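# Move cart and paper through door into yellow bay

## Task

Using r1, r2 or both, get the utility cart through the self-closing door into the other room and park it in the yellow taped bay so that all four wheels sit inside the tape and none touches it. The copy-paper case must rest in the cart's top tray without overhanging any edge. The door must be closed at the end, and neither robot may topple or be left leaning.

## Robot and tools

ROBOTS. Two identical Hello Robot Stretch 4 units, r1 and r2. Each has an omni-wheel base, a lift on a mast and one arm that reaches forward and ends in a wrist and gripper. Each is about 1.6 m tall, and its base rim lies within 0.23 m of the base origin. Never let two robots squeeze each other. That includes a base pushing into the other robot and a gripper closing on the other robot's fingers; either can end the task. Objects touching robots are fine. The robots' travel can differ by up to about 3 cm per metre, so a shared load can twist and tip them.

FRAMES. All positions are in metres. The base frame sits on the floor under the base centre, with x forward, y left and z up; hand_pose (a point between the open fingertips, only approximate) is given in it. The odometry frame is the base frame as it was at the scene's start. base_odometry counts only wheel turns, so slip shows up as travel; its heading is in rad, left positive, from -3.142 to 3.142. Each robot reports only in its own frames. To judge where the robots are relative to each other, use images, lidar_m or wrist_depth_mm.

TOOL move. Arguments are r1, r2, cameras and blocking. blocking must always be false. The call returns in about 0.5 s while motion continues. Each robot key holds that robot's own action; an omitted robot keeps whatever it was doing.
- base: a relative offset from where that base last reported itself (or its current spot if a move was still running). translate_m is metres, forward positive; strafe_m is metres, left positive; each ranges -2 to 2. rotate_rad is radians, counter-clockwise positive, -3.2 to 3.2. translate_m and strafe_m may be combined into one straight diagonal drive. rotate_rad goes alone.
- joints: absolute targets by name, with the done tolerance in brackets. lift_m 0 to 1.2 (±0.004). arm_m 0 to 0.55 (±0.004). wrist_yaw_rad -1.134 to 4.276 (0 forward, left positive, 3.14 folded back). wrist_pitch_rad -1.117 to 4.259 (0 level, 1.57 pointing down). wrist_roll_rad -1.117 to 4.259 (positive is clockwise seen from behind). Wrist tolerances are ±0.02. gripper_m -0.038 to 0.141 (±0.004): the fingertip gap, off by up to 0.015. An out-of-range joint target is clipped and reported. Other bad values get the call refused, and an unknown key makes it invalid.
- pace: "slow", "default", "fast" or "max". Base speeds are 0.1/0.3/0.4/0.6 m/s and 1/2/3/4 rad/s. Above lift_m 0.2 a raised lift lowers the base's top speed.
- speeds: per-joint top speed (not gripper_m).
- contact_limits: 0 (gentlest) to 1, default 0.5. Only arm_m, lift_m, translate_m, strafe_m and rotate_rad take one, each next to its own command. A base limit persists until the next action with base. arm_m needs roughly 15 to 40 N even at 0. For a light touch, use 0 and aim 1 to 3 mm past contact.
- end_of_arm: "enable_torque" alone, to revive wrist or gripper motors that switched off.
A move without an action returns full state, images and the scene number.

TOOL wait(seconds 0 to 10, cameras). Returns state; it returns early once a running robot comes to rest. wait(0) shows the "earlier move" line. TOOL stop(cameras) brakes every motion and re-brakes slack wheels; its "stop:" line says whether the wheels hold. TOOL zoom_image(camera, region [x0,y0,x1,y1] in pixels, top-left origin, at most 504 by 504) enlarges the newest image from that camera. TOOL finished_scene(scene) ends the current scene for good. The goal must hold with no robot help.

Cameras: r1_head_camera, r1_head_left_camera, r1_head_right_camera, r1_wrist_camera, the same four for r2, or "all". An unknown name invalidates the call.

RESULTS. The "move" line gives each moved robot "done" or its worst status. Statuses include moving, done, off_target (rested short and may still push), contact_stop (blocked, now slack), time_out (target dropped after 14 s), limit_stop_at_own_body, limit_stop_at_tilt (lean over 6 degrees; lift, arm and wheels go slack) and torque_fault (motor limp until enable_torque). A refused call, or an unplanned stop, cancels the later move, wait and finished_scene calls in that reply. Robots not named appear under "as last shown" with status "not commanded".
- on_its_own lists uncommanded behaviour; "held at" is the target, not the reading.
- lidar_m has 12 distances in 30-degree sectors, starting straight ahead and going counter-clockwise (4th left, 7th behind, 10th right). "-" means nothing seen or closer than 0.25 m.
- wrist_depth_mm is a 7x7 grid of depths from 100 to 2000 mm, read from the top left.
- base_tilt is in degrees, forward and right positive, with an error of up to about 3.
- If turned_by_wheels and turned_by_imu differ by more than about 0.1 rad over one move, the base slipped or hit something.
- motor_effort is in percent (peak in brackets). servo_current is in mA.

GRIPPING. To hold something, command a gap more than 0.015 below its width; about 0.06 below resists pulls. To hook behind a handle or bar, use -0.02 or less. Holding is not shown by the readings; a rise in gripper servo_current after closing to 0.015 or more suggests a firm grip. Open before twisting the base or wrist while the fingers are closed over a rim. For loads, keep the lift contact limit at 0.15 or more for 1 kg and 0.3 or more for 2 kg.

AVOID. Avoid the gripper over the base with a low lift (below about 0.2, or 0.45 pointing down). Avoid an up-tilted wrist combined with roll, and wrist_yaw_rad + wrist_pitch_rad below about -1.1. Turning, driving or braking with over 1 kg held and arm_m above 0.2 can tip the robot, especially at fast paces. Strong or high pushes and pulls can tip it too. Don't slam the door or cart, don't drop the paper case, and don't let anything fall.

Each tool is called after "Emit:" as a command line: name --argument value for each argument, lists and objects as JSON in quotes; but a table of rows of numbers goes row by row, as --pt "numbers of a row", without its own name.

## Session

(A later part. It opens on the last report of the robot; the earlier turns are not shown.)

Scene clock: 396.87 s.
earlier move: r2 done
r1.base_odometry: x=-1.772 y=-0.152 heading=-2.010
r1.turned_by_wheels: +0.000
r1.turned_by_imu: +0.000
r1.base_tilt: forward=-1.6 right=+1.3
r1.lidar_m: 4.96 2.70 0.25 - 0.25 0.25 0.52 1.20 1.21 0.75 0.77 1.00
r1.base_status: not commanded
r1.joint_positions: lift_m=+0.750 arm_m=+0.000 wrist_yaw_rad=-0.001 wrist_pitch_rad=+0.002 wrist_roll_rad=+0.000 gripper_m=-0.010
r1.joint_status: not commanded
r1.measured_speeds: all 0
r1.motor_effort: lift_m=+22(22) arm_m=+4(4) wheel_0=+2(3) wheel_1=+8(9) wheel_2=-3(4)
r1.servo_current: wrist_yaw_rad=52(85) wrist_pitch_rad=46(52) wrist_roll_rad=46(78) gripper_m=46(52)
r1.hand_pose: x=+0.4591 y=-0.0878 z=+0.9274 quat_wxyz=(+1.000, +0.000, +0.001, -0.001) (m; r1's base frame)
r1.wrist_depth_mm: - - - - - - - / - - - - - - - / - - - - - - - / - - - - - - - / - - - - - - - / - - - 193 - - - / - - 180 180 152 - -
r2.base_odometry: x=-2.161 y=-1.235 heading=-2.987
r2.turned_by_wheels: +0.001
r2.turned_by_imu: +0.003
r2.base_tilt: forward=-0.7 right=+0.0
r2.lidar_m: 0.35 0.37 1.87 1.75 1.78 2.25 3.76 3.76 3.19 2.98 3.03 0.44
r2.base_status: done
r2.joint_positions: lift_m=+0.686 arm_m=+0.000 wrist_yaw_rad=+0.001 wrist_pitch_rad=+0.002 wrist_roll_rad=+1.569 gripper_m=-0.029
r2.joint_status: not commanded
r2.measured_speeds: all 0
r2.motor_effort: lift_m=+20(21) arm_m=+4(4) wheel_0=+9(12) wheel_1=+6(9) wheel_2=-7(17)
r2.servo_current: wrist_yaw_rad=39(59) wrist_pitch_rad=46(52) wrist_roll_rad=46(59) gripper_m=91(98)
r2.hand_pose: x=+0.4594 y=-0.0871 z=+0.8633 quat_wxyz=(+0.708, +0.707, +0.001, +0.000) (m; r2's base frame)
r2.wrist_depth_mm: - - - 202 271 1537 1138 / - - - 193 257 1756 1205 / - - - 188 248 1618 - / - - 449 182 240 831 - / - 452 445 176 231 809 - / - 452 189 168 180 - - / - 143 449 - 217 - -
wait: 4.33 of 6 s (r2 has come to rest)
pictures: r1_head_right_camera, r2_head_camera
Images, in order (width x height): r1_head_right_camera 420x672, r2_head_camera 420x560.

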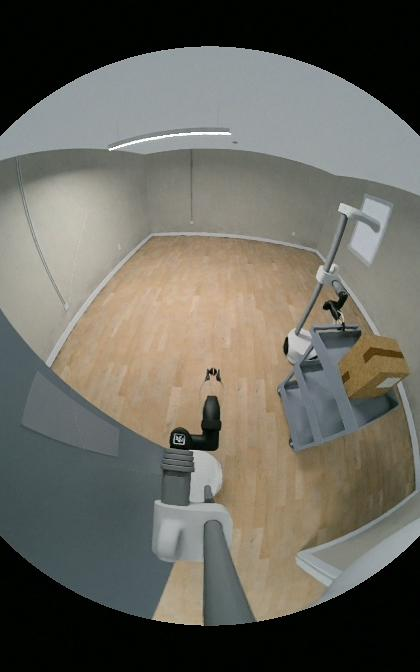

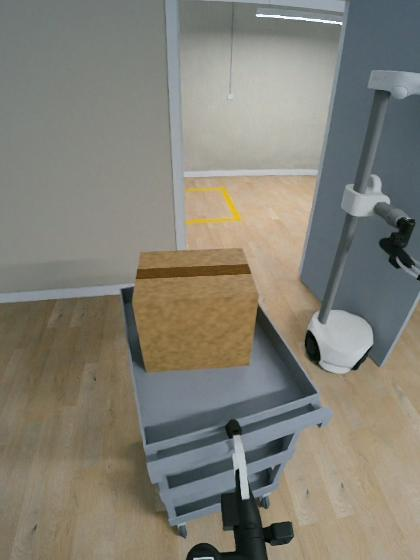

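Emit:
move --r2 '{"base":{"strafe_m":0.2},"pace":"slow"}' --blocking false

Emit:
wait --seconds 4

Emit:
move --r2 '{"base":{"rotate_rad":-0.15},"pace":"slow"}' --blocking false

Emit:
wait --seconds 3

Emit:
move --r2 '{"base":{"strafe_m":0.2},"pace":"slow"}' --blocking false

Emit:
wait --seconds 4

Emit:
move --r2 '{"base":{"rotate_rad":-0.15},"pace":"slow"}' --blocking false

Emit:
wait --seconds 3 --cameras '["r2_head_camera","r1_head_right_camera"]'

Scene clock: 416.40 s.
move: r2 moving
r1: as last shown
r1.lidar_m: 4.98 2.71 0.25 - 0.25 0.26 0.56 1.22 1.22 0.75 0.78 1.00
r1.motor_effort: lift_m=+21(22) arm_m=+4(4) wheel_0=+2(2) wheel_1=+8(8) wheel_2=-3(3)
r1.servo_current: wrist_yaw_rad=52(59) wrist_pitch_rad=39(46) wrist_roll_rad=33(65) gripper_m=46(46)
r1.wrist_depth_mm: - - - - - - - / - - - - - - - / - - - - - - - / - - - - - - - / - - - - - - - / - - - 195 - - - / - - 180 180 151 - -
r2.base_odometry: x=-2.159 y=-1.249 heading=-2.987
r2.turned_by_wheels: +0.000
r2.turned_by_imu: +0.000
r2.base_tilt: forward=-0.7 right=+0.1
r2.lidar_m: 0.32 0.36 1.85 1.72 1.78 2.25 3.70 3.77 3.24 3.00 1.31 0.45
r2.base_status: strafe_m moving
r2.joint_positions: lift_m=+0.686 arm_m=+0.000 wrist_yaw_rad=+0.000 wrist_pitch_rad=+0.002 wrist_roll_rad=+1.569 gripper_m=-0.029
r2.joint_status: not commanded
r2.measured_speeds: translate_m=+0.000 strafe_m=+0.056 rotate_rad=+0.000 lift_m=+0.000 arm_m=+0.000 wrist_yaw_rad=-0.023 wrist_pitch_rad=+0.000 wrist_roll_rad=+0.000
r2.motor_effort: lift_m=+20(20) arm_m=+4(4) wheel_0=-8(10) wheel_1=+6(9) wheel_2=-1(6)
r2.servo_current: wrist_yaw_rad=46(59) wrist_pitch_rad=46(46) wrist_roll_rad=59(59) gripper_m=91(98)
r2.hand_pose: x=+0.4593 y=-0.0873 z=+0.8633 quat_wxyz=(+0.708, +0.707, +0.001, -0.001) (m; r2's base frame)
r2.wrist_depth_mm: - - - 205 272 1537 1160 / - - - 198 260 1756 1229 / - - - 189 251 1756 - / - - 452 181 240 820 - / - 449 449 176 232 809 - / - 445 187 168 180 - - / - 144 442 - 218 - -
pictures: none

Scene clock: 419.07 s.
earlier move: r2 done
r1.base_odometry: x=-1.772 y=-0.152 heading=-2.010
r1.turned_by_wheels: +0.000
r1.turned_by_imu: +0.000
r1.base_tilt: forward=-1.6 right=+1.3
r1.lidar_m: 4.95 2.68 0.25 - 0.25 0.25 0.56 1.22 1.20 0.79 0.82 1.56
r1.base_status: not commanded
r1.joint_positions: lift_m=+0.750 arm_m=+0.000 wrist_yaw_rad=-0.001 wrist_pitch_rad=+0.002 wrist_roll_rad=+0.000 gripper_m=-0.010
r1.joint_status: not commanded
r1.measured_speeds: all 0
r1.motor_effort: lift_m=+22(22) arm_m=+4(4) wheel_0=+2(3) wheel_1=+8(8) wheel_2=-3(4)
r1.servo_current: wrist_yaw_rad=72(72) wrist_pitch_rad=39(59) wrist_roll_rad=59(72) gripper_m=52(52)
r1.hand_pose: x=+0.4591 y=-0.0878 z=+0.9274 quat_wxyz=(+1.000, +0.000, +0.001, -0.001) (m; r1's base frame)
r1.wrist_depth_mm: - - - - - - - / - - - - - - - / - - - - - - - / - - - - - - - / - - - - - - - / - - - 195 - - - / - - 181 181 152 - -
r2.base_odometry: x=-2.131 y=-1.432 heading=-2.987
r2.turned_by_wheels: +0.000
r2.turned_by_imu: -0.001
r2.base_tilt: forward=-0.6 right=+0.1
r2.lidar_m: 0.40 0.42 1.66 1.51 1.56 2.04 3.75 3.80 3.43 3.19 1.40 0.43
r2.base_status: done
r2.joint_positions: lift_m=+0.686 arm_m=+0.000 wrist_yaw_rad=-0.005 wrist_pitch_rad=+0.002 wrist_roll_rad=+1.569 gripper_m=-0.029
r2.joint_status: not commanded
r2.measured_speeds: all 0
r2.motor_effort: lift_m=+20(21) arm_m=+4(4) wheel_0=-7(16) wheel_1=+3(9) wheel_2=+0(6)
r2.servo_current: wrist_yaw_rad=46(65) wrist_pitch_rad=46(52) wrist_roll_rad=46(72) gripper_m=91(104)
r2.hand_pose: x=+0.4588 y=-0.0890 z=+0.8633 quat_wxyz=(+0.708, +0.707, -0.001, -0.003) (m; r2's base frame)
r2.wrist_depth_mm: - - - 166 225 1576 1182 / - - - 167 226 768 - / - 466 424 167 228 820 - / - 449 442 168 227 820 - / - 459 459 168 229 820 - / - 473 187 169 181 - - / - - - - 229 - 500
wait: 2.67 of 4 s (r2 has come to rest)
pictures: none

Scene clock: 419.57 s.
move: r2 moving
r1: as last shown
r1.base_tilt: forward=-1.5 right=+1.3
r1.lidar_m: 4.96 2.71 0.25 - 0.25 0.25 0.55 1.23 1.21 0.80 0.80 1.21
r1.motor_effort: lift_m=+22(22) arm_m=+4(4) wheel_0=+2(2) wheel_1=+8(8) wheel_2=-3(3)
r1.servo_current: wrist_yaw_rad=52(65) wrist_pitch_rad=39(46) wrist_roll_rad=46(59) gripper_m=39(52)
r1.wrist_depth_mm: - - - - - - - / - - - - - - - / - - - - - - - / - - - - - - - / - - - - - - - / - - - 194 - - - / - - 180 180 152 - -
r2.base_odometry: x=-2.131 y=-1.432 heading=-3.098
r2.turned_by_wheels: -0.111
r2.turned_by_imu: -0.107
r2.base_tilt: forward=-0.6 right=+0.1
r2.lidar_m: 0.37 0.37 1.75 1.57 1.53 1.86 3.62 3.74 3.60 3.19 3.19 0.44
r2.base_status: rotate_rad moving
r2.joint_positions: lift_m=+0.686 arm_m=+0.000 wrist_yaw_rad=+0.011 wrist_pitch_rad=+0.002 wrist_roll_rad=+1.569 gripper_m=-0.029
r2.joint_status: not commanded
r2.measured_speeds: translate_m=+0.000 strafe_m=+0.001 rotate_rad=-0.295 lift_m=+0.000 arm_m=+0.000 wrist_yaw_rad=+0.000 wrist_pitch_rad=+0.000 wrist_roll_rad=+0.000
r2.motor_effort: lift_m=+20(20) arm_m=+4(4) wheel_0=+10(14) wheel_1=+5(7) wheel_2=+15(16)
r2.servo_current: wrist_yaw_rad=65(72) wrist_pitch_rad=39(46) wrist_roll_rad=52(52) gripper_m=98(98)
r2.hand_pose: x=+0.4602 y=-0.0842 z=+0.8633 quat_wxyz=(+0.708, +0.706, +0.005, +0.003) (m; r2's base frame)
r2.wrist_depth_mm: - - - 178 239 1618 1229 / - - - 178 238 1756 - / - - 439 175 236 - - / - 452 445 174 234 842 - / - 459 459 173 232 809 - / - 466 188 170 180 - - / - 137 473 - 227 - -
pictures: none

Scene clock: 420.13 s.
earlier move: r2 done
r1.base_odometry: x=-1.772 y=-0.152 heading=-2.010
r1.turned_by_wheels: +0.000
r1.turned_by_imu: +0.000
r1.base_tilt: forward=-1.6 right=+1.2
r1.lidar_m: 4.95 2.68 0.25 - 0.25 0.25 0.53 1.21 1.21 0.81 0.79 1.17
r1.base_status: not commanded
r1.joint_positions: lift_m=+0.750 arm_m=+0.000 wrist_yaw_rad=-0.001 wrist_pitch_rad=+0.002 wrist_roll_rad=+0.000 gripper_m=-0.010
r1.joint_status: not commanded
r1.measured_speeds: all 0
r1.motor_effort: lift_m=+21(22) arm_m=+4(4) wheel_0=+2(2) wheel_1=+8(8) wheel_2=-3(4)
r1.servo_current: wrist_yaw_rad=59(65) wrist_pitch_rad=46(46) wrist_roll_rad=39(59) gripper_m=46(52)
r1.hand_pose: x=+0.4591 y=-0.0878 z=+0.9274 quat_wxyz=(+1.000, +0.000, +0.001, -0.001) (m; r1's base frame)
r1.wrist_depth_mm: - - - - - - - / - - - - - - - / - - - - - - - / - - - - - - - / - - - - - - - / - - - 195 - - - / - - 181 180 152 - -
r2.base_odometry: x=-2.131 y=-1.432 heading=-3.136
r2.turned_by_wheels: -0.038
r2.turned_by_imu: -0.037
r2.base_tilt: forward=-0.7 right=+0.1
r2.lidar_m: 0.35 0.39 1.75 1.54 1.54 1.83 3.35 3.70 3.69 3.19 3.20 0.44
r2.base_status: done
r2.joint_positions: lift_m=+0.686 arm_m=+0.000 wrist_yaw_rad=+0.007 wrist_pitch_rad=+0.002 wrist_roll_rad=+1.569 gripper_m=-0.029
r2.joint_status: not commanded
r2.measured_speeds: all 0
r2.motor_effort: lift_m=+20(20) arm_m=+4(4) wheel_0=+5(14) wheel_1=+5(7) wheel_2=+6(16)
r2.servo_current: wrist_yaw_rad=52(72) wrist_pitch_rad=39(46) wrist_roll_rad=26(59) gripper_m=91(98)
r2.hand_pose: x=+0.4599 y=-0.0853 z=+0.8633 quat_wxyz=(+0.708, +0.707, +0.003, +0.002) (m; r2's base frame)
r2.wrist_depth_mm: - - 1308 193 259 1397 1182 / - - - 189 250 1756 525 / - - - 183 245 809 - / - 1921 445 179 239 - - / - 455 452 176 233 809 - / - 455 187 170 181 - - / - 144 459 - 222 - -
wait: 0.57 of 3 s (r2 has come to rest)
pictures: none

Scene clock: 420.63 s.
move: r2 moving
r1: as last shown
r1.base_tilt: forward=-1.6 right=+1.3
r1.lidar_m: 4.96 2.71 0.25 - 0.25 0.25 0.52 1.23 1.21 0.81 0.78 1.21
r1.motor_effort: lift_m=+22(22) arm_m=+4(4) wheel_0=+2(2) wheel_1=+8(8) wheel_2=-3(3)
r1.servo_current: wrist_yaw_rad=46(59) wrist_pitch_rad=39(46) wrist_roll_rad=46(65) gripper_m=46(46)
r1.wrist_depth_mm: - - - - - - - / - - - - - - - / - - - - - - - / - - - - - - - / - - - - - - - / - - - 194 - - - / - - 180 180 153 - -
r2.base_odometry: x=-2.131 y=-1.447 heading=-3.136
r2.turned_by_wheels: +0.000
r2.turned_by_imu: +0.000
r2.base_tilt: forward=-0.7 right=+0.0
r2.lidar_m: 0.35 0.38 1.77 1.52 1.52 1.79 3.28 3.72 3.67 3.21 3.22 0.45
r2.base_status: strafe_m moving
r2.joint_positions: lift_m=+0.686 arm_m=+0.000 wrist_yaw_rad=+0.001 wrist_pitch_rad=+0.002 wrist_roll_rad=+1.569 gripper_m=-0.029
r2.joint_status: not commanded
r2.measured_speeds: translate_m=+0.000 strafe_m=+0.054 rotate_rad=-0.001 lift_m=+0.000 arm_m=+0.000 wrist_yaw_rad=-0.025 wrist_pitch_rad=+0.000 wrist_roll_rad=+0.000
r2.motor_effort: lift_m=+20(20) arm_m=+4(4) wheel_0=-10(12) wheel_1=+7(10) wheel_2=-1(4)
r2.servo_current: wrist_yaw_rad=46(65) wrist_pitch_rad=39(46) wrist_roll_rad=52(52) gripper_m=91(98)
r2.hand_pose: x=+0.4594 y=-0.0870 z=+0.8633 quat_wxyz=(+0.708, +0.707, +0.001, +0.000) (m; r2's base frame)
r2.wrist_depth_mm: - 1308 1366 196 259 1308 1205 / - - - 190 253 1756 539 / - - - 185 246 768 - / - - 452 181 239 - - / - 455 452 176 232 820 - / - 455 186 171 181 - - / - 144 455 - 221 - -
pictures: none

Scene clock: 423.27 s.
earlier move: r2 done
r1.base_odometry: x=-1.772 y=-0.152 heading=-2.010
r1.turned_by_wheels: +0.000
r1.turned_by_imu: +0.000
r1.base_tilt: forward=-1.6 right=+1.3
r1.lidar_m: 4.97 2.70 0.25 - 0.25 0.25 0.54 1.23 1.22 0.91 0.83 4.13
r1.base_status: not commanded
r1.joint_positions: lift_m=+0.750 arm_m=+0.000 wrist_yaw_rad=-0.001 wrist_pitch_rad=+0.002 wrist_roll_rad=+0.000 gripper_m=-0.010
r1.joint_status: not commanded
r1.measured_speeds: all 0
r1.motor_effort: lift_m=+21(22) arm_m=+4(4) wheel_0=+2(3) wheel_1=+8(9) wheel_2=-3(4)
r1.servo_current: wrist_yaw_rad=52(65) wrist_pitch_rad=46(52) wrist_roll_rad=59(65) gripper_m=46(52)
r1.hand_pose: x=+0.4591 y=-0.0878 z=+0.9274 quat_wxyz=(+1.000, +0.000, +0.001, -0.001) (m; r1's base frame)
r1.wrist_depth_mm: - - - - - - - / - - - - - - - / - - - - - - - / - - - - - - - / - - - - - - - / - - - 194 - - - / - - 180 180 153 - -
r2.base_odometry: x=-2.130 y=-1.632 heading=-3.136
r2.turned_by_wheels: +0.000
r2.turned_by_imu: +0.000
r2.base_tilt: forward=-0.7 right=+0.1
r2.lidar_m: 0.39 2.05 1.55 1.36 1.36 1.60 2.89 3.79 3.88 3.40 1.51 0.42
r2.base_status: done
r2.joint_positions: lift_m=+0.686 arm_m=+0.000 wrist_yaw_rad=-0.008 wrist_pitch_rad=+0.002 wrist_roll_rad=+1.569 gripper_m=-0.029
r2.joint_status: not commanded
r2.measured_speeds: all 0
r2.motor_effort: lift_m=+20(21) arm_m=+4(4) wheel_0=-6(14) wheel_1=+4(10) wheel_2=-1(4)
r2.servo_current: wrist_yaw_rad=59(65) wrist_pitch_rad=39(46) wrist_roll_rad=46(59) gripper_m=98(98)
r2.hand_pose: x=+0.4586 y=-0.0896 z=+0.8633 quat_wxyz=(+0.708, +0.707, -0.002, -0.004) (m; r2's base frame)
r2.wrist_depth_mm: - - - 159 217 1618 539 / - - - 160 218 741 - / - 430 424 163 221 809 - / - 1921 445 164 224 820 - / - 466 466 165 225 - - / - 477 187 167 180 - - / - - - - 229 - 500
wait: 2.63 of 4 s (r2 has come to rest)
pictures: none

Scene clock: 423.77 s.
move: r2 moving
r1: as last shown
r1.lidar_m: 4.96 2.70 0.25 - 0.25 0.25 0.52 1.24 1.24 0.90 0.83 4.12
r1.motor_effort: lift_m=+21(22) arm_m=+4(4) wheel_0=+2(2) wheel_1=+8(8) wheel_2=-3(4)
r1.servo_current: wrist_yaw_rad=52(52) wrist_pitch_rad=39(52) wrist_roll_rad=13(59) gripper_m=46(46)
r1.wrist_depth_mm: - - - - - - - / - - - - - - - / - - - - - - - / - - - - - - - / - - - - - - - / - - - 194 - - - / - - 181 181 153 - -
r2.base_odometry: x=-2.130 y=-1.632 heading=+3.036
r2.turned_by_wheels: -0.111
r2.turned_by_imu: -0.108
r2.base_tilt: forward=-0.6 right=+0.1
r2.lidar_m: 0.37 0.38 1.71 1.37 1.35 1.52 2.36 3.73 4.17 3.41 3.38 0.43
r2.base_status: rotate_rad moving
r2.joint_positions: lift_m=+0.686 arm_m=+0.000 wrist_yaw_rad=+0.008 wrist_pitch_rad=+0.002 wrist_roll_rad=+1.569 gripper_m=-0.029
r2.joint_status: not commanded
r2.measured_speeds: translate_m=+0.001 strafe_m=+0.001 rotate_rad=-0.289 lift_m=+0.000 arm_m=+0.000 wrist_yaw_rad=+0.000 wrist_pitch_rad=+0.000 wrist_roll_rad=+0.000
r2.motor_effort: lift_m=+20(20) arm_m=+4(4) wheel_0=+9(13) wheel_1=+4(9) wheel_2=+12(12)
r2.servo_current: wrist_yaw_rad=59(65) wrist_pitch_rad=39(46) wrist_roll_rad=52(52) gripper_m=91(91)
r2.hand_pose: x=+0.4600 y=-0.0850 z=+0.8633 quat_wxyz=(+0.708, +0.707, +0.004, +0.002) (m; r2's base frame)
r2.wrist_depth_mm: - - - 172 232 1576 1205 / - - - - 230 1537 - / - - 433 171 230 831 - / - 449 442 170 229 831 - / - 462 459 170 229 820 - / - 466 189 169 181 - - / - 137 484 - 227 1537 -
pictures: none

Scene clock: 424.33 s.
earlier move: r2 done
r1.base_odometry: x=-1.772 y=-0.152 heading=-2.010
r1.turned_by_wheels: +0.000
r1.turned_by_imu: +0.000
r1.base_tilt: forward=-1.6 right=+1.3
r1.lidar_m: 4.97 2.69 0.25 - 0.25 0.25 0.54 1.24 1.21 0.90 0.81 4.15
r1.base_status: not commanded
r1.joint_positions: lift_m=+0.750 arm_m=+0.000 wrist_yaw_rad=-0.001 wrist_pitch_rad=+0.002 wrist_roll_rad=+0.000 gripper_m=-0.010
r1.joint_status: not commanded
r1.measured_speeds: all 0
r1.motor_effort: lift_m=+22(22) arm_m=+4(4) wheel_0=+3(3) wheel_1=+8(9) wheel_2=-3(4)
r1.servo_current: wrist_yaw_rad=59(65) wrist_pitch_rad=39(52) wrist_roll_rad=52(59) gripper_m=39(46)
r1.hand_pose: x=+0.4591 y=-0.0878 z=+0.9274 quat_wxyz=(+1.000, +0.000, +0.001, -0.001) (m; r1's base frame)
r1.wrist_depth_mm: - - - - - - - / - - - - - - - / - - - - - - - / - - - - - - - / - - - - - - - / - - - 195 - - - / - - 180 181 152 - -
r2.base_odometry: x=-2.130 y=-1.632 heading=+2.998
r2.turned_by_wheels: -0.038
r2.turned_by_imu: -0.037
r2.base_tilt: forward=-0.7 right=+0.0
r2.lidar_m: 0.38 0.36 1.70 1.38 1.36 1.47 2.29 3.77 4.11 3.43 3.38 0.44
r2.base_status: done
r2.joint_positions: lift_m=+0.686 arm_m=+0.000 wrist_yaw_rad=+0.008 wrist_pitch_rad=+0.002 wrist_roll_rad=+1.569 gripper_m=-0.029
r2.joint_status: not commanded
r2.measured_speeds: all 0
r2.motor_effort: lift_m=+20(20) arm_m=+2(4) wheel_0=+5(13) wheel_1=+5(9) wheel_2=+6(13)
r2.servo_current: wrist_yaw_rad=52(65) wrist_pitch_rad=39(46) wrist_roll_rad=52(52) gripper_m=91(98)
r2.hand_pose: x=+0.4600 y=-0.0850 z=+0.8633 quat_wxyz=(+0.708, +0.707, +0.004, +0.002) (m; r2's base frame)
r2.wrist_depth_mm: - - - 184 248 1397 1182 / - - - 181 243 1708 521 / - - - 180 238 798 - / - 1921 449 177 235 820 - / - 1808 452 174 231 809 - / - 459 187 170 180 - - / - 137 469 - 224 - -
wait: 0.57 of 3 s (r2 has come to rest)
pictures: r1_head_right_camera, r2_head_camera
Images, in order (width x height): r1_head_right_camera 420x672, r2_head_camera 420x560.

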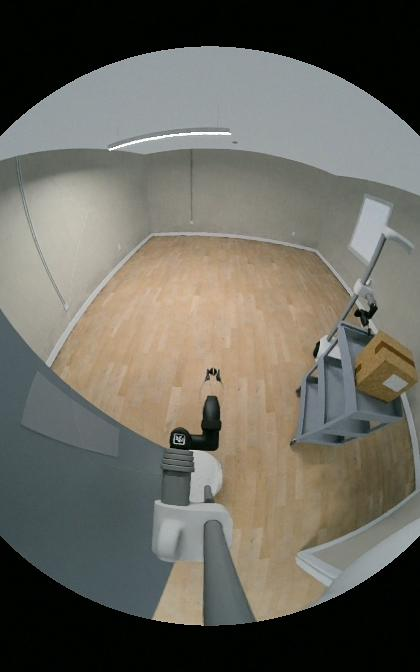

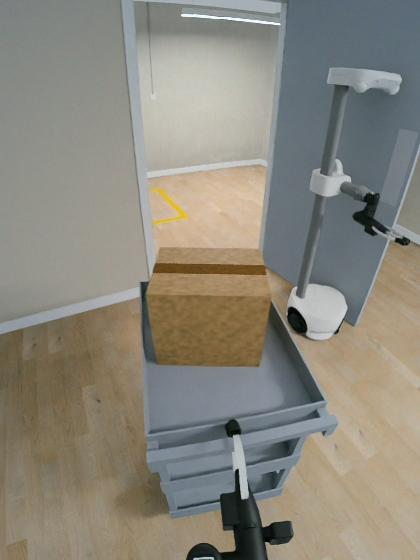

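Emit:
move --r2 '{"base":{"translate_m":0.4,"strafe_m":0.1},"pace":"slow"}' --blocking false

Emit:
wait --seconds 7 --cameras '["r2_head_camera","r1_head_right_camera"]'

Scene clock: 434.00 s.
move: r2 moving
r1: as last shown
r1.lidar_m: 4.96 2.70 0.25 - 0.25 0.26 0.53 1.22 1.21 0.88 0.81 4.13
r1.motor_effort: lift_m=+22(22) arm_m=+4(4) wheel_0=+2(2) wheel_1=+8(8) wheel_2=-3(4)
r1.servo_current: wrist_yaw_rad=59(59) wrist_pitch_rad=46(52) wrist_roll_rad=65(65) gripper_m=46(46)
r1.wrist_depth_mm: - - - - - - - / - - - - - - - / - - - - - - - / - - - - - - - / - - - - - - - / - - - 194 - - - / - - 180 181 153 - -
r2.base_odometry: x=-2.142 y=-1.633 heading=+2.998
r2.turned_by_wheels: +0.000
r2.turned_by_imu: +0.000
r2.base_tilt: forward=-0.7 right=+0.0
r2.lidar_m: 0.37 0.38 1.74 1.39 1.36 1.49 2.33 3.78 4.11 3.42 3.39 0.45
r2.base_status: translate_m moving; strafe_m moving
r2.joint_positions: lift_m=+0.686 arm_m=+0.000 wrist_yaw_rad=+0.000 wrist_pitch_rad=+0.002 wrist_roll_rad=+1.569 gripper_m=-0.029
r2.joint_status: not commanded
r2.measured_speeds: translate_m=+0.047 strafe_m=+0.011 rotate_rad=-0.004 lift_m=+0.000 arm_m=+0.000 wrist_yaw_rad=-0.038 wrist_pitch_rad=+0.000 wrist_roll_rad=+0.000
r2.motor_effort: lift_m=+20(20) arm_m=-4(4) wheel_0=+7(13) wheel_1=+8(9) wheel_2=-12(12)
r2.servo_current: wrist_yaw_rad=52(72) wrist_pitch_rad=39(46) wrist_roll_rad=46(59) gripper_m=91(98)
r2.hand_pose: x=+0.4593 y=-0.0875 z=+0.8633 quat_wxyz=(+0.708, +0.707, +0.001, -0.001) (m; r2's base frame)
r2.wrist_depth_mm: - 1576 - 187 252 1336 1160 / - - - 184 246 1618 535 / - - - 180 239 809 - / - - 445 176 235 842 - / - 1863 452 172 229 820 - / - 455 186 167 180 - - / - 144 455 - 220 - -
pictures: none

Scene clock: 438.87 s.
earlier move: r2 done
r1.base_odometry: x=-1.772 y=-0.152 heading=-2.010
r1.turned_by_wheels: +0.000
r1.turned_by_imu: +0.000
r1.base_tilt: forward=-1.6 right=+1.3
r1.lidar_m: 4.98 2.68 0.25 - 0.25 0.25 0.52 1.23 0.92 0.86 0.89 4.11
r1.base_status: not commanded
r1.joint_positions: lift_m=+0.750 arm_m=+0.000 wrist_yaw_rad=-0.001 wrist_pitch_rad=+0.002 wrist_roll_rad=+0.000 gripper_m=-0.010
r1.joint_status: not commanded
r1.measured_speeds: all 0
r1.motor_effort: lift_m=+21(22) arm_m=+4(4) wheel_0=+2(2) wheel_1=+9(9) wheel_2=-3(4)
r1.servo_current: wrist_yaw_rad=59(72) wrist_pitch_rad=46(52) wrist_roll_rad=52(65) gripper_m=46(52)
r1.hand_pose: x=+0.4591 y=-0.0878 z=+0.9274 quat_wxyz=(+1.000, +0.000, +0.001, -0.001) (m; r1's base frame)
r1.wrist_depth_mm: - - - - - - - / - - - - - - - / - - - - - - - / - - - - - - - / - - - - - - - / - - - 195 - - - / - - 181 180 152 - -
r2.base_odometry: x=-2.540 y=-1.674 heading=+2.999
r2.turned_by_wheels: +0.001
r2.turned_by_imu: +0.003
r2.base_tilt: forward=-0.7 right=+0.0
r2.lidar_m: 0.31 0.33 1.78 1.43 1.40 1.56 2.38 4.17 4.21 3.38 1.31 0.48
r2.base_status: done
r2.joint_positions: lift_m=+0.686 arm_m=+0.000 wrist_yaw_rad=+0.000 wrist_pitch_rad=+0.002 wrist_roll_rad=+1.569 gripper_m=-0.029
r2.joint_status: not commanded
r2.measured_speeds: all 0
r2.motor_effort: lift_m=+20(20) arm_m=+5(5) wheel_0=+8(13) wheel_1=+6(9) wheel_2=-5(19)
r2.servo_current: wrist_yaw_rad=46(72) wrist_pitch_rad=46(52) wrist_roll_rad=52(59) gripper_m=85(98)
r2.hand_pose: x=+0.4593 y=-0.0873 z=+0.8633 quat_wxyz=(+0.708, +0.707, +0.001, -0.001) (m; r2's base frame)
r2.wrist_depth_mm: - - - 236 312 319 325 / - - - 218 290 1618 1229 / 1708 - - 206 268 1756 517 / 1661 - - 190 252 778 - / - - 452 181 237 820 - / - 439 188 167 180 - - / - 144 427 - 213 - -
wait: 4.87 of 7 s (r2 has come to rest)
pictures: r1_head_right_camera, r2_head_camera
Images, in order (width x height): r1_head_right_camera 420x672, r2_head_camera 420x560.

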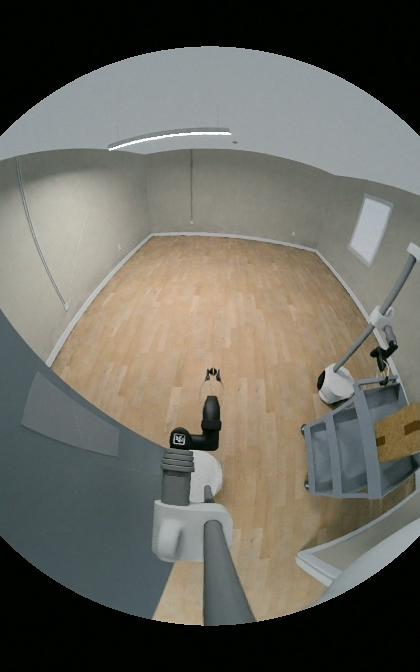

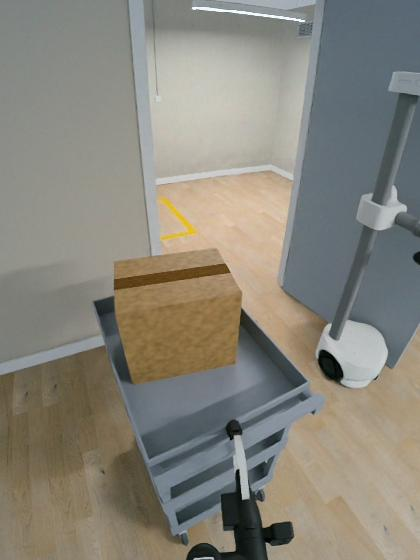

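Emit:
move --r2 '{"base":{"translate_m":-0.35,"strafe_m":0.28},"pace":"slow"}' --blocking false

Emit:
wait --seconds 8 --cameras '["r2_head_camera","r1_head_right_camera"]'

Scene clock: 451.57 s.
move: r2 moving
r1: as last shown
r1.lidar_m: 4.97 2.71 0.25 - 0.25 0.25 0.56 1.22 1.22 0.87 0.89 4.12
r1.motor_effort: lift_m=+21(22) arm_m=+4(4) wheel_0=+2(2) wheel_1=+8(8) wheel_2=-4(4)
r1.servo_current: wrist_yaw_rad=46(65) wrist_pitch_rad=46(46) wrist_roll_rad=52(59) gripper_m=46(46)
r1.wrist_depth_mm: - - - - - - - / - - - - - - - / - - - - - - - / - - - - - - - / - - - - - - - / - - - 195 - - - / - - 180 180 152 - -
r2.base_odometry: x=-2.531 y=-1.683 heading=+2.999
r2.turned_by_wheels: +0.000
r2.turned_by_imu: +0.001
r2.base_tilt: forward=-0.6 right=+0.1
r2.lidar_m: 0.33 0.36 1.79 1.42 1.40 1.55 2.42 4.17 4.24 3.40 1.33 0.46
r2.base_status: translate_m moving; strafe_m moving
r2.joint_positions: lift_m=+0.686 arm_m=+0.000 wrist_yaw_rad=+0.001 wrist_pitch_rad=+0.002 wrist_roll_rad=+1.569 gripper_m=-0.029
r2.joint_status: not commanded
r2.measured_speeds: translate_m=-0.042 strafe_m=+0.033 rotate_rad=+0.001 lift_m=+0.000 arm_m=+0.000 wrist_yaw_rad=+0.000 wrist_pitch_rad=+0.000 wrist_roll_rad=+0.000
r2.motor_effort: lift_m=+20(20) arm_m=+4(5) wheel_0=-10(12) wheel_1=+5(7) wheel_2=+10(12)
r2.servo_current: wrist_yaw_rad=52(59) wrist_pitch_rad=46(46) wrist_roll_rad=59(59) gripper_m=91(98)
r2.hand_pose: x=+0.4593 y=-0.0872 z=+0.8633 quat_wxyz=(+0.708, +0.707, +0.001, -0.001) (m; r2's base frame)
r2.wrist_depth_mm: - - - 236 317 324 324 / - - - 220 289 1618 1255 / 1756 - - 206 268 1708 530 / 1661 - - 190 252 778 - / 1576 - 452 181 236 820 - / - 436 187 169 181 - - / - 144 430 - 213 208 -
pictures: none

Scene clock: 456.77 s.
earlier move: r2 done
r1.base_odometry: x=-1.772 y=-0.152 heading=-2.010
r1.turned_by_wheels: +0.000
r1.turned_by_imu: +0.000
r1.base_tilt: forward=-1.6 right=+1.2
r1.lidar_m: 4.96 2.68 0.25 - 0.25 0.26 0.52 1.24 1.20 1.00 1.10 4.11
r1.base_status: not commanded
r1.joint_positions: lift_m=+0.750 arm_m=+0.000 wrist_yaw_rad=-0.001 wrist_pitch_rad=+0.002 wrist_roll_rad=+0.000 gripper_m=-0.010
r1.joint_status: not commanded
r1.measured_speeds: all 0
r1.motor_effort: lift_m=+21(22) arm_m=+4(4) wheel_0=+2(3) wheel_1=+8(8) wheel_2=-3(4)
r1.servo_current: wrist_yaw_rad=52(72) wrist_pitch_rad=33(52) wrist_roll_rad=39(72) gripper_m=39(52)
r1.hand_pose: x=+0.4591 y=-0.0878 z=+0.9274 quat_wxyz=(+1.000, +0.000, +0.001, -0.001) (m; r1's base frame)
r1.wrist_depth_mm: - - - - - - - / - - - - - - - / - - - - - - - / - - - - - - - / - - - - - - - / - - - 195 - - - / - - 180 181 152 - -
r2.base_odometry: x=-2.233 y=-2.000 heading=+2.999
r2.turned_by_wheels: +0.000
r2.turned_by_imu: +0.001
r2.base_tilt: forward=-0.7 right=+0.1
r2.lidar_m: 0.40 0.45 1.29 1.04 1.01 1.12 1.75 3.95 4.31 3.76 1.74 0.40
r2.base_status: done
r2.joint_positions: lift_m=+0.686 arm_m=+0.000 wrist_yaw_rad=+0.004 wrist_pitch_rad=+0.002 wrist_roll_rad=+1.569 gripper_m=-0.029
r2.joint_status: not commanded
r2.measured_speeds: all 0
r2.motor_effort: lift_m=+20(20) arm_m=-4(5) wheel_0=-4(14) wheel_1=+4(7) wheel_2=+7(16)
r2.servo_current: wrist_yaw_rad=52(65) wrist_pitch_rad=39(52) wrist_roll_rad=46(59) gripper_m=98(98)
r2.hand_pose: x=+0.4596 y=-0.0862 z=+0.8633 quat_wxyz=(+0.708, +0.707, +0.002, +0.001) (m; r2's base frame)
r2.wrist_depth_mm: - - - 156 213 1576 - / - - - 159 216 759 - / - 427 427 161 220 820 - / - 449 445 164 224 820 - / - 469 466 167 227 - - / - 484 185 169 181 - - / - - - - 235 530 488
wait: 5.20 of 8 s (r2 has come to rest)
pictures: r1_head_right_camera, r2_head_camera
Images, in order (width x height): r1_head_right_camera 420x672, r2_head_camera 420x560.

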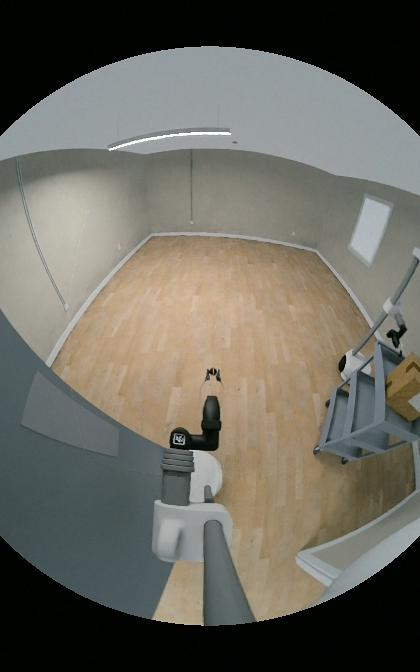

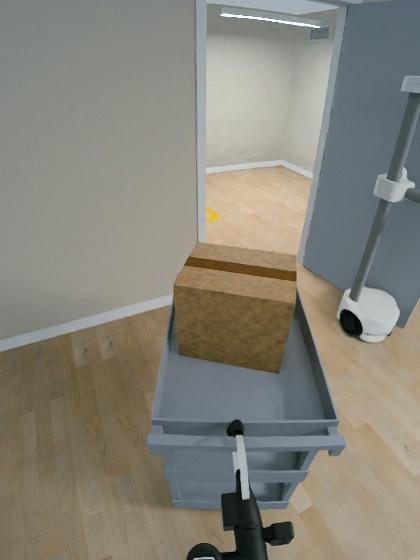

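Emit:
move --r2 '{"base":{"rotate_rad":-0.2},"pace":"slow"}' --blocking false

Emit:
wait --seconds 3

Emit:
move --r2 '{"base":{"translate_m":0.1,"strafe_m":0.18},"pace":"slow"}' --blocking false

Emit:
wait --seconds 5

Emit:
move --r2 '{"base":{"translate_m":0.25,"strafe_m":0.06},"pace":"slow"}' --blocking false

Emit:
wait --seconds 6 --cameras '["r2_head_camera","r1_head_right_camera"]'

Scene clock: 473.33 s.
move: r2 moving
r1: as last shown
r1.base_tilt: forward=-1.6 right=+1.3
r1.lidar_m: 4.97 2.66 0.25 - 0.25 0.25 0.54 1.22 1.24 0.99 1.10 4.08
r1.motor_effort: lift_m=+21(22) arm_m=+4(4) wheel_0=+2(2) wheel_1=+8(8) wheel_2=-3(3)
r1.servo_current: wrist_yaw_rad=52(78) wrist_pitch_rad=46(52) wrist_roll_rad=46(65) gripper_m=46(46)
r1.wrist_depth_mm: - - - - - - - / - - - - - - - / - - - - - - - / - - - - - - - / - - - - - - - / - - - 195 - - - / - - 181 180 152 - -
r2.base_odometry: x=-2.233 y=-2.001 heading=+2.878
r2.turned_by_wheels: -0.122
r2.turned_by_imu: -0.117
r2.base_tilt: forward=-0.7 right=+0.1
r2.lidar_m: 0.38 0.38 1.45 1.05 1.01 1.08 1.53 3.95 4.15 3.85 3.73 0.44
r2.base_status: rotate_rad moving
r2.joint_positions: lift_m=+0.686 arm_m=+0.000 wrist_yaw_rad=+0.012 wrist_pitch_rad=+0.002 wrist_roll_rad=+1.569 gripper_m=-0.029
r2.joint_status: not commanded
r2.measured_speeds: translate_m=-0.001 strafe_m=+0.000 rotate_rad=-0.417 lift_m=+0.000 arm_m=+0.000 wrist_yaw_rad=+0.002 wrist_pitch_rad=+0.000 wrist_roll_rad=+0.000
r2.motor_effort: lift_m=+20(20) arm_m=-4(4) wheel_0=+16(16) wheel_1=+7(8) wheel_2=+13(16)
r2.servo_current: wrist_yaw_rad=78(78) wrist_pitch_rad=39(46) wrist_roll_rad=52(65) gripper_m=91(98)
r2.hand_pose: x=+0.4603 y=-0.0839 z=+0.8633 quat_wxyz=(+0.708, +0.706, +0.005, +0.003) (m; r2's base frame)
r2.wrist_depth_mm: - - - 174 235 1618 1281 / - - - - 232 1618 - / - - 436 173 231 820 - / - 449 442 173 231 831 - / - 459 455 171 231 820 - / - 466 190 170 179 - - / - 137 480 - 229 - -
pictures: none

Scene clock: 474.00 s.
earlier move: r2 done
r1.base_odometry: x=-1.772 y=-0.152 heading=-2.010
r1.turned_by_wheels: +0.000
r1.turned_by_imu: +0.000
r1.base_tilt: forward=-1.6 right=+1.3
r1.lidar_m: 4.97 2.68 0.25 - 0.25 0.26 0.54 1.24 1.22 0.98 1.09 4.11
r1.base_status: not commanded
r1.joint_positions: lift_m=+0.750 arm_m=+0.000 wrist_yaw_rad=-0.001 wrist_pitch_rad=+0.002 wrist_roll_rad=+0.000 gripper_m=-0.010
r1.joint_status: not commanded
r1.measured_speeds: all 0
r1.motor_effort: lift_m=+21(22) arm_m=+4(4) wheel_0=+2(3) wheel_1=+8(9) wheel_2=-3(4)
r1.servo_current: wrist_yaw_rad=59(78) wrist_pitch_rad=39(52) wrist_roll_rad=46(65) gripper_m=46(46)
r1.hand_pose: x=+0.4591 y=-0.0878 z=+0.9274 quat_wxyz=(+1.000, +0.000, +0.001, -0.001) (m; r1's base frame)
r1.wrist_depth_mm: - - - - - - - / - - - - - - - / - - - - - - - / - - - - - - - / - - - - - - - / - - - 194 - - - / - - 180 180 152 - -
r2.base_odometry: x=-2.233 y=-2.000 heading=+2.800
r2.turned_by_wheels: -0.077
r2.turned_by_imu: -0.075
r2.base_tilt: forward=-0.7 right=+0.0
r2.lidar_m: 0.35 0.36 1.57 1.09 1.01 1.06 1.38 3.33 4.04 3.92 3.70 0.45
r2.base_status: done
r2.joint_positions: lift_m=+0.686 arm_m=+0.000 wrist_yaw_rad=+0.001 wrist_pitch_rad=+0.002 wrist_roll_rad=+1.569 gripper_m=-0.029
r2.joint_status: not commanded
r2.measured_speeds: all 0
r2.motor_effort: lift_m=+20(20) arm_m=-3(4) wheel_0=+5(16) wheel_1=+5(8) wheel_2=+1(16)
r2.servo_current: wrist_yaw_rad=46(78) wrist_pitch_rad=46(46) wrist_roll_rad=39(65) gripper_m=91(98)
r2.hand_pose: x=+0.4594 y=-0.0870 z=+0.8633 quat_wxyz=(+0.708, +0.707, +0.001, +0.000) (m; r2's base frame)
r2.wrist_depth_mm: - 1708 - 205 271 1397 1118 / - - - 196 260 1661 1229 / - - - 189 252 1661 - / - - 449 182 242 809 - / - 1863 449 177 232 831 - / - 445 187 169 180 - - / - 144 442 - 217 - -
wait: 0.67 of 3 s (r2 has come to rest)
pictures: none

Scene clock: 474.50 s.
move: r2 moving
r1: as last shown
r1.lidar_m: 4.97 2.69 0.25 - 0.25 0.25 0.55 1.22 1.22 1.00 1.08 4.13
r1.motor_effort: lift_m=+22(22) arm_m=+4(4) wheel_0=+2(2) wheel_1=+8(8) wheel_2=-3(4)
r1.servo_current: wrist_yaw_rad=46(65) wrist_pitch_rad=39(46) wrist_roll_rad=33(65) gripper_m=46(46)
r1.wrist_depth_mm: - - - - - - - / - - - - - - - / - - - - - - - / - - - - - - - / - - - - - - - / - - - 195 - - - / - - 180 180 152 - -
r2.base_odometry: x=-2.242 y=-2.009 heading=+2.800
r2.turned_by_wheels: -0.001
r2.turned_by_imu: -0.001
r2.base_tilt: forward=-0.7 right=+0.0
r2.lidar_m: 0.34 0.38 1.57 1.04 1.00 1.04 1.35 3.27 4.08 3.96 3.73 0.45
r2.base_status: translate_m moving; strafe_m moving
r2.joint_positions: lift_m=+0.686 arm_m=+0.000 wrist_yaw_rad=-0.002 wrist_pitch_rad=+0.002 wrist_roll_rad=+1.569 gripper_m=-0.029
r2.joint_status: not commanded
r2.measured_speeds: translate_m=+0.023 strafe_m=+0.042 rotate_rad=+0.002 lift_m=+0.000 arm_m=+0.000 wrist_yaw_rad=-0.001 wrist_pitch_rad=+0.000 wrist_roll_rad=+0.000
r2.motor_effort: lift_m=+20(20) arm_m=-3(4) wheel_0=-3(5) wheel_1=+8(10) wheel_2=-10(12)
r2.servo_current: wrist_yaw_rad=52(52) wrist_pitch_rad=46(46) wrist_roll_rad=52(52) gripper_m=98(98)
r2.hand_pose: x=+0.4591 y=-0.0879 z=+0.8633 quat_wxyz=(+0.708, +0.707, +0.000, -0.001) (m; r2's base frame)
r2.wrist_depth_mm: - 1708 - 204 272 1430 1138 / - - - 196 259 1661 1229 / - - - 189 249 1661 - / - - 449 182 241 798 - / - 1921 449 175 231 820 - / - 445 186 167 180 - - / - 145 439 - 216 - -
pictures: none

Scene clock: 477.33 s.
earlier move: r2 done
r1.base_odometry: x=-1.772 y=-0.152 heading=-2.010
r1.turned_by_wheels: +0.000
r1.turned_by_imu: +0.000
r1.base_tilt: forward=-1.6 right=+1.3
r1.lidar_m: 4.97 2.72 0.25 - 0.25 0.25 0.54 1.22 1.22 0.97 1.15 4.10
r1.base_status: not commanded
r1.joint_positions: lift_m=+0.750 arm_m=+0.000 wrist_yaw_rad=-0.001 wrist_pitch_rad=+0.002 wrist_roll_rad=+0.000 gripper_m=-0.010
r1.joint_status: not commanded
r1.measured_speeds: all 0
r1.motor_effort: lift_m=+22(22) arm_m=+4(4) wheel_0=+2(2) wheel_1=+8(8) wheel_2=-3(4)
r1.servo_current: wrist_yaw_rad=52(72) wrist_pitch_rad=52(52) wrist_roll_rad=52(65) gripper_m=46(52)
r1.hand_pose: x=+0.4591 y=-0.0878 z=+0.9274 quat_wxyz=(+1.000, +0.000, +0.001, -0.001) (m; r1's base frame)
r1.wrist_depth_mm: - - - - - - - / - - - - - - - / - - - - - - - / - - - - - - - / - - - - - - - / - - - 195 - - - / - - 180 180 152 - -
r2.base_odometry: x=-2.387 y=-2.136 heading=+2.799
r2.turned_by_wheels: -0.001
r2.turned_by_imu: +0.000
r2.base_tilt: forward=-0.7 right=+0.1
r2.lidar_m: 0.38 0.44 1.42 0.99 0.90 0.96 1.28 3.03 4.24 4.03 3.81 0.43
r2.base_status: done
r2.joint_positions: lift_m=+0.686 arm_m=+0.000 wrist_yaw_rad=-0.006 wrist_pitch_rad=+0.002 wrist_roll_rad=+1.569 gripper_m=-0.029
r2.joint_status: not commanded
r2.measured_speeds: all 0
r2.motor_effort: lift_m=+20(20) arm_m=-3(4) wheel_0=-9(12) wheel_1=+3(10) wheel_2=-8(13)
r2.servo_current: wrist_yaw_rad=39(72) wrist_pitch_rad=46(52) wrist_roll_rad=46(59) gripper_m=91(98)
r2.hand_pose: x=+0.4587 y=-0.0893 z=+0.8633 quat_wxyz=(+0.708, +0.707, -0.001, -0.003) (m; r2's base frame)
r2.wrist_depth_mm: - 1756 - 167 226 1499 1205 / - - - 167 227 1537 - / - - 433 167 227 798 - / - 449 442 167 226 809 - / - 466 452 167 226 820 - / - 469 187 167 180 - - / - - - - 224 - 517
wait: 2.83 of 5 s (r2 has come to rest)
pictures: none

Scene clock: 477.83 s.
move: r2 moving
r1: as last shown
r1.base_tilt: forward=-1.5 right=+1.3
r1.lidar_m: 4.97 2.69 0.25 - 0.25 0.25 0.52 1.24 1.20 0.94 1.14 4.12
r1.motor_effort: lift_m=+21(22) arm_m=+4(4) wheel_0=+2(3) wheel_1=+8(9) wheel_2=-3(3)
r1.servo_current: wrist_yaw_rad=33(65) wrist_pitch_rad=46(52) wrist_roll_rad=46(65) gripper_m=39(46)
r1.wrist_depth_mm: - - - - - - - / - - - - - - - / - - - - - - - / - - - - - - - / - - - - - - - / - - - 195 - - - / - - 180 180 153 - -
r2.base_odometry: x=-2.400 y=-2.135 heading=+2.800
r2.turned_by_wheels: +0.000
r2.turned_by_imu: +0.000
r2.base_tilt: forward=-0.7 right=+0.1
r2.lidar_m: 0.38 0.44 1.42 0.99 0.91 0.96 1.27 3.06 4.22 4.06 3.81 0.43
r2.base_status: translate_m moving; strafe_m moving
r2.joint_positions: lift_m=+0.686 arm_m=+0.000 wrist_yaw_rad=-0.006 wrist_pitch_rad=+0.002 wrist_roll_rad=+1.569 gripper_m=-0.029
r2.joint_status: not commanded
r2.measured_speeds: translate_m=+0.048 strafe_m=+0.012 rotate_rad=+0.001 lift_m=+0.000 arm_m=+0.000 wrist_yaw_rad=+0.000 wrist_pitch_rad=+0.000 wrist_roll_rad=+0.000
r2.motor_effort: lift_m=+20(20) arm_m=-3(4) wheel_0=+9(9) wheel_1=+7(8) wheel_2=-13(16)
r2.servo_current: wrist_yaw_rad=52(59) wrist_pitch_rad=39(46) wrist_roll_rad=46(59) gripper_m=85(98)
r2.hand_pose: x=+0.4587 y=-0.0893 z=+0.8633 quat_wxyz=(+0.708, +0.707, -0.001, -0.003) (m; r2's base frame)
r2.wrist_depth_mm: - 1863 - 163 223 1537 1205 / - - - 164 223 741 - / - - 427 165 224 809 - / - 449 442 165 224 798 - / - 469 455 166 224 831 - / - 469 187 167 180 - - / - - - - 226 - 508
pictures: none

Scene clock: 481.17 s.
earlier move: r2 done
r1.base_odometry: x=-1.772 y=-0.152 heading=-2.010
r1.turned_by_wheels: +0.000
r1.turned_by_imu: +0.000
r1.base_tilt: forward=-1.6 right=+1.3
r1.lidar_m: 4.97 2.71 0.25 - 0.25 0.25 0.55 1.24 1.09 0.82 1.18 4.12
r1.base_status: not commanded
r1.joint_positions: lift_m=+0.750 arm_m=+0.000 wrist_yaw_rad=-0.001 wrist_pitch_rad=+0.002 wrist_roll_rad=+0.000 gripper_m=-0.010
r1.joint_status: not commanded
r1.measured_speeds: all 0
r1.motor_effort: lift_m=+22(22) arm_m=+4(4) wheel_0=+2(3) wheel_1=+8(9) wheel_2=-3(4)
r1.servo_current: wrist_yaw_rad=39(72) wrist_pitch_rad=46(52) wrist_roll_rad=46(72) gripper_m=39(52)
r1.hand_pose: x=+0.4591 y=-0.0878 z=+0.9274 quat_wxyz=(+1.000, +0.000, +0.001, -0.001) (m; r1's base frame)
r1.wrist_depth_mm: - - - - - - - / - - - - - - - / - - - - - - - / - - - - - - - / - - - - - - - / - - - 195 - - - / - - 180 181 153 - -
r2.base_odometry: x=-2.643 y=-2.109 heading=+2.799
r2.turned_by_wheels: +0.000
r2.turned_by_imu: +0.000
r2.base_tilt: forward=-0.7 right=+0.1
r2.lidar_m: 0.42 1.42 1.47 1.10 1.02 1.05 1.40 3.27 4.49 3.96 1.67 0.40
r2.base_status: done
r2.joint_positions: lift_m=+0.686 arm_m=+0.000 wrist_yaw_rad=-0.006 wrist_pitch_rad=+0.002 wrist_roll_rad=+1.569 gripper_m=-0.029
r2.joint_status: not commanded
r2.measured_speeds: all 0
r2.motor_effort: lift_m=+20(20) arm_m=+4(4) wheel_0=+3(10) wheel_1=+6(10) wheel_2=-8(16)
r2.servo_current: wrist_yaw_rad=59(65) wrist_pitch_rad=39(52) wrist_roll_rad=39(65) gripper_m=91(98)
r2.hand_pose: x=+0.4587 y=-0.0893 z=+0.8633 quat_wxyz=(+0.708, +0.707, -0.001, -0.003) (m; r2's base frame)
r2.wrist_depth_mm: - - - 145 200 - - / - 402 404 149 205 - - / - 424 415 153 211 - - / 1708 - 445 433 216 809 - / 1576 - 469 162 222 - - / - 492 186 166 180 - - / - - - - 235 - 480
wait: 3.33 of 6 s (r2 has come to rest)
pictures: r1_head_right_camera, r2_head_camera
Images, in order (width x height): r1_head_right_camera 420x672, r2_head_camera 420x560.

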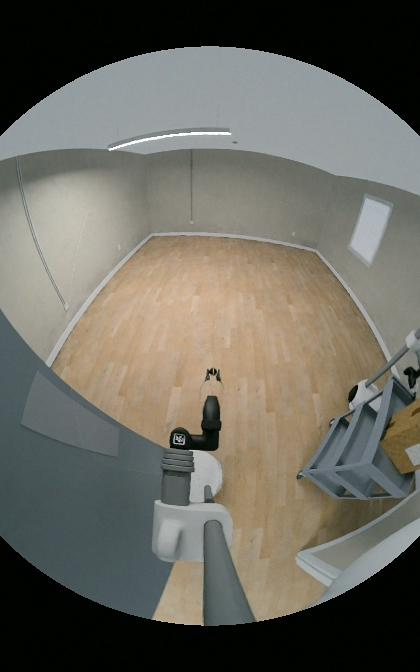

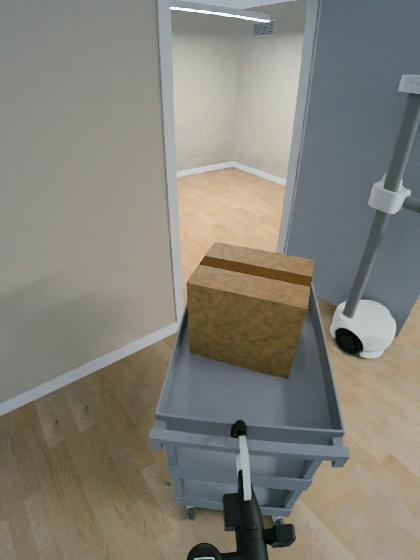

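Emit:
move --r2 '{"base":{"translate_m":0.35,"strafe_m":0.03},"pace":"slow"}' --blocking false

Emit:
wait --seconds 6 --cameras '["r2_head_camera","r1_head_right_camera"]'

Scene clock: 488.27 s.
move: r2 moving
r1: as last shown
r1.lidar_m: 4.96 2.69 0.25 - 0.25 0.25 0.56 1.22 1.07 0.80 1.21 4.10
r1.motor_effort: lift_m=+21(22) arm_m=+4(4) wheel_0=+2(2) wheel_1=+8(8) wheel_2=-3(4)
r1.servo_current: wrist_yaw_rad=59(59) wrist_pitch_rad=46(46) wrist_roll_rad=52(65) gripper_m=39(46)
r1.wrist_depth_mm: - - - - - - - / - - - - - - - / - - - - - - - / - - - - - - - / - - - - - - - / - - - 194 - - - / - - 180 181 152 - -
r2.base_odometry: x=-2.655 y=-2.106 heading=+2.799
r2.turned_by_wheels: +0.000
r2.turned_by_imu: +0.001
r2.base_tilt: forward=-0.7 right=+0.0
r2.lidar_m: 0.42 0.47 1.46 1.09 0.99 1.05 1.39 3.33 4.48 3.96 1.63 0.42
r2.base_status: translate_m moving; strafe_m moving
r2.joint_positions: lift_m=+0.686 arm_m=+0.000 wrist_yaw_rad=-0.006 wrist_pitch_rad=+0.002 wrist_roll_rad=+1.569 gripper_m=-0.029
r2.joint_status: not commanded
r2.measured_speeds: translate_m=+0.048 strafe_m=+0.004 rotate_rad=+0.000 lift_m=+0.000 arm_m=+0.000 wrist_yaw_rad=+0.000 wrist_pitch_rad=+0.000 wrist_roll_rad=+0.000
r2.motor_effort: lift_m=+20(21) arm_m=+4(4) wheel_0=+8(8) wheel_1=+6(8) wheel_2=-11(14)
r2.servo_current: wrist_yaw_rad=59(65) wrist_pitch_rad=39(46) wrist_roll_rad=39(59) gripper_m=98(98)
r2.hand_pose: x=+0.4587 y=-0.0893 z=+0.8633 quat_wxyz=(+0.708, +0.707, -0.001, -0.003) (m; r2's base frame)
r2.wrist_depth_mm: - - - 143 199 647 - / - 404 404 147 204 - - / - 421 421 152 210 - - / 1708 - 442 430 217 - - / - - 473 161 223 - - / - 496 186 165 180 - - / - - - - 236 - 484
pictures: none

Scene clock: 492.57 s.
earlier move: r2 done
r1.base_odometry: x=-1.772 y=-0.152 heading=-2.010
r1.turned_by_wheels: +0.000
r1.turned_by_imu: +0.000
r1.base_tilt: forward=-1.6 right=+1.3
r1.lidar_m: 4.97 2.71 0.25 - 0.25 0.26 0.54 1.25 0.65 0.70 1.53 4.12
r1.base_status: not commanded
r1.joint_positions: lift_m=+0.750 arm_m=+0.000 wrist_yaw_rad=-0.001 wrist_pitch_rad=+0.002 wrist_roll_rad=+0.000 gripper_m=-0.010
r1.joint_status: not commanded
r1.measured_speeds: all 0
r1.motor_effort: lift_m=+21(22) arm_m=+4(4) wheel_0=+2(3) wheel_1=+8(9) wheel_2=-3(4)
r1.servo_current: wrist_yaw_rad=39(72) wrist_pitch_rad=39(52) wrist_roll_rad=52(65) gripper_m=46(52)
r1.hand_pose: x=+0.4591 y=-0.0878 z=+0.9274 quat_wxyz=(+1.000, +0.000, +0.001, -0.001) (m; r1's base frame)
r1.wrist_depth_mm: - - - - - - - / - - - - - - - / - - - - - - - / - - - - - - - / - - - - - - - / - - - 195 - - - / - - 180 180 152 - -
r2.base_odometry: x=-2.982 y=-2.020 heading=+2.800
r2.turned_by_wheels: +0.000
r2.turned_by_imu: +0.002
r2.base_tilt: forward=-0.7 right=+0.0
r2.lidar_m: 0.40 0.48 1.17 1.27 1.17 1.23 1.64 3.94 4.78 3.78 1.40 0.39
r2.base_status: done
r2.joint_positions: lift_m=+0.686 arm_m=+0.000 wrist_yaw_rad=+0.000 wrist_pitch_rad=+0.002 wrist_roll_rad=+1.569 gripper_m=-0.029
r2.joint_status: not commanded
r2.measured_speeds: all 0
r2.motor_effort: lift_m=+20(21) arm_m=+4(4) wheel_0=+7(13) wheel_1=+4(9) wheel_2=-5(14)
r2.servo_current: wrist_yaw_rad=46(65) wrist_pitch_rad=33(46) wrist_roll_rad=39(59) gripper_m=85(98)
r2.hand_pose: x=+0.4593 y=-0.0873 z=+0.8633 quat_wxyz=(+0.708, +0.707, +0.001, -0.001) (m; r2's base frame)
r2.wrist_depth_mm: - 399 442 121 173 - - / 1576 379 382 128 183 - - / - 424 415 135 193 - - / - - 455 143 205 - - / - - 512 152 219 - - / - - 183 162 179 - 492 / - - - - 246 - -
wait: 4.30 of 6 s (r2 has come to rest)
pictures: r1_head_right_camera, r2_head_camera
Images, in order (width x height): r1_head_right_camera 420x672, r2_head_camera 420x560.

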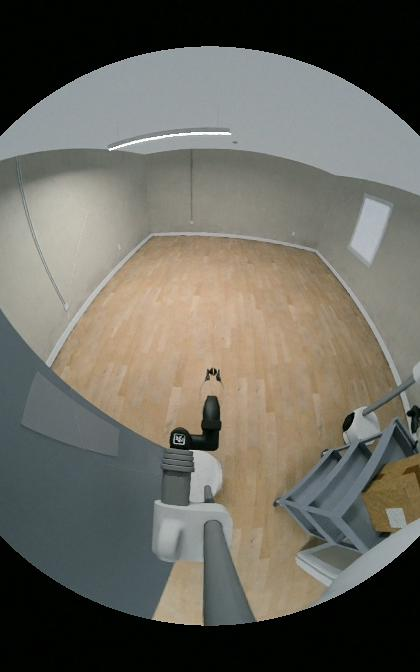

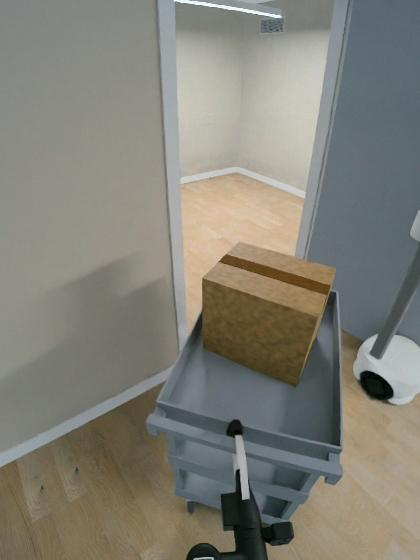

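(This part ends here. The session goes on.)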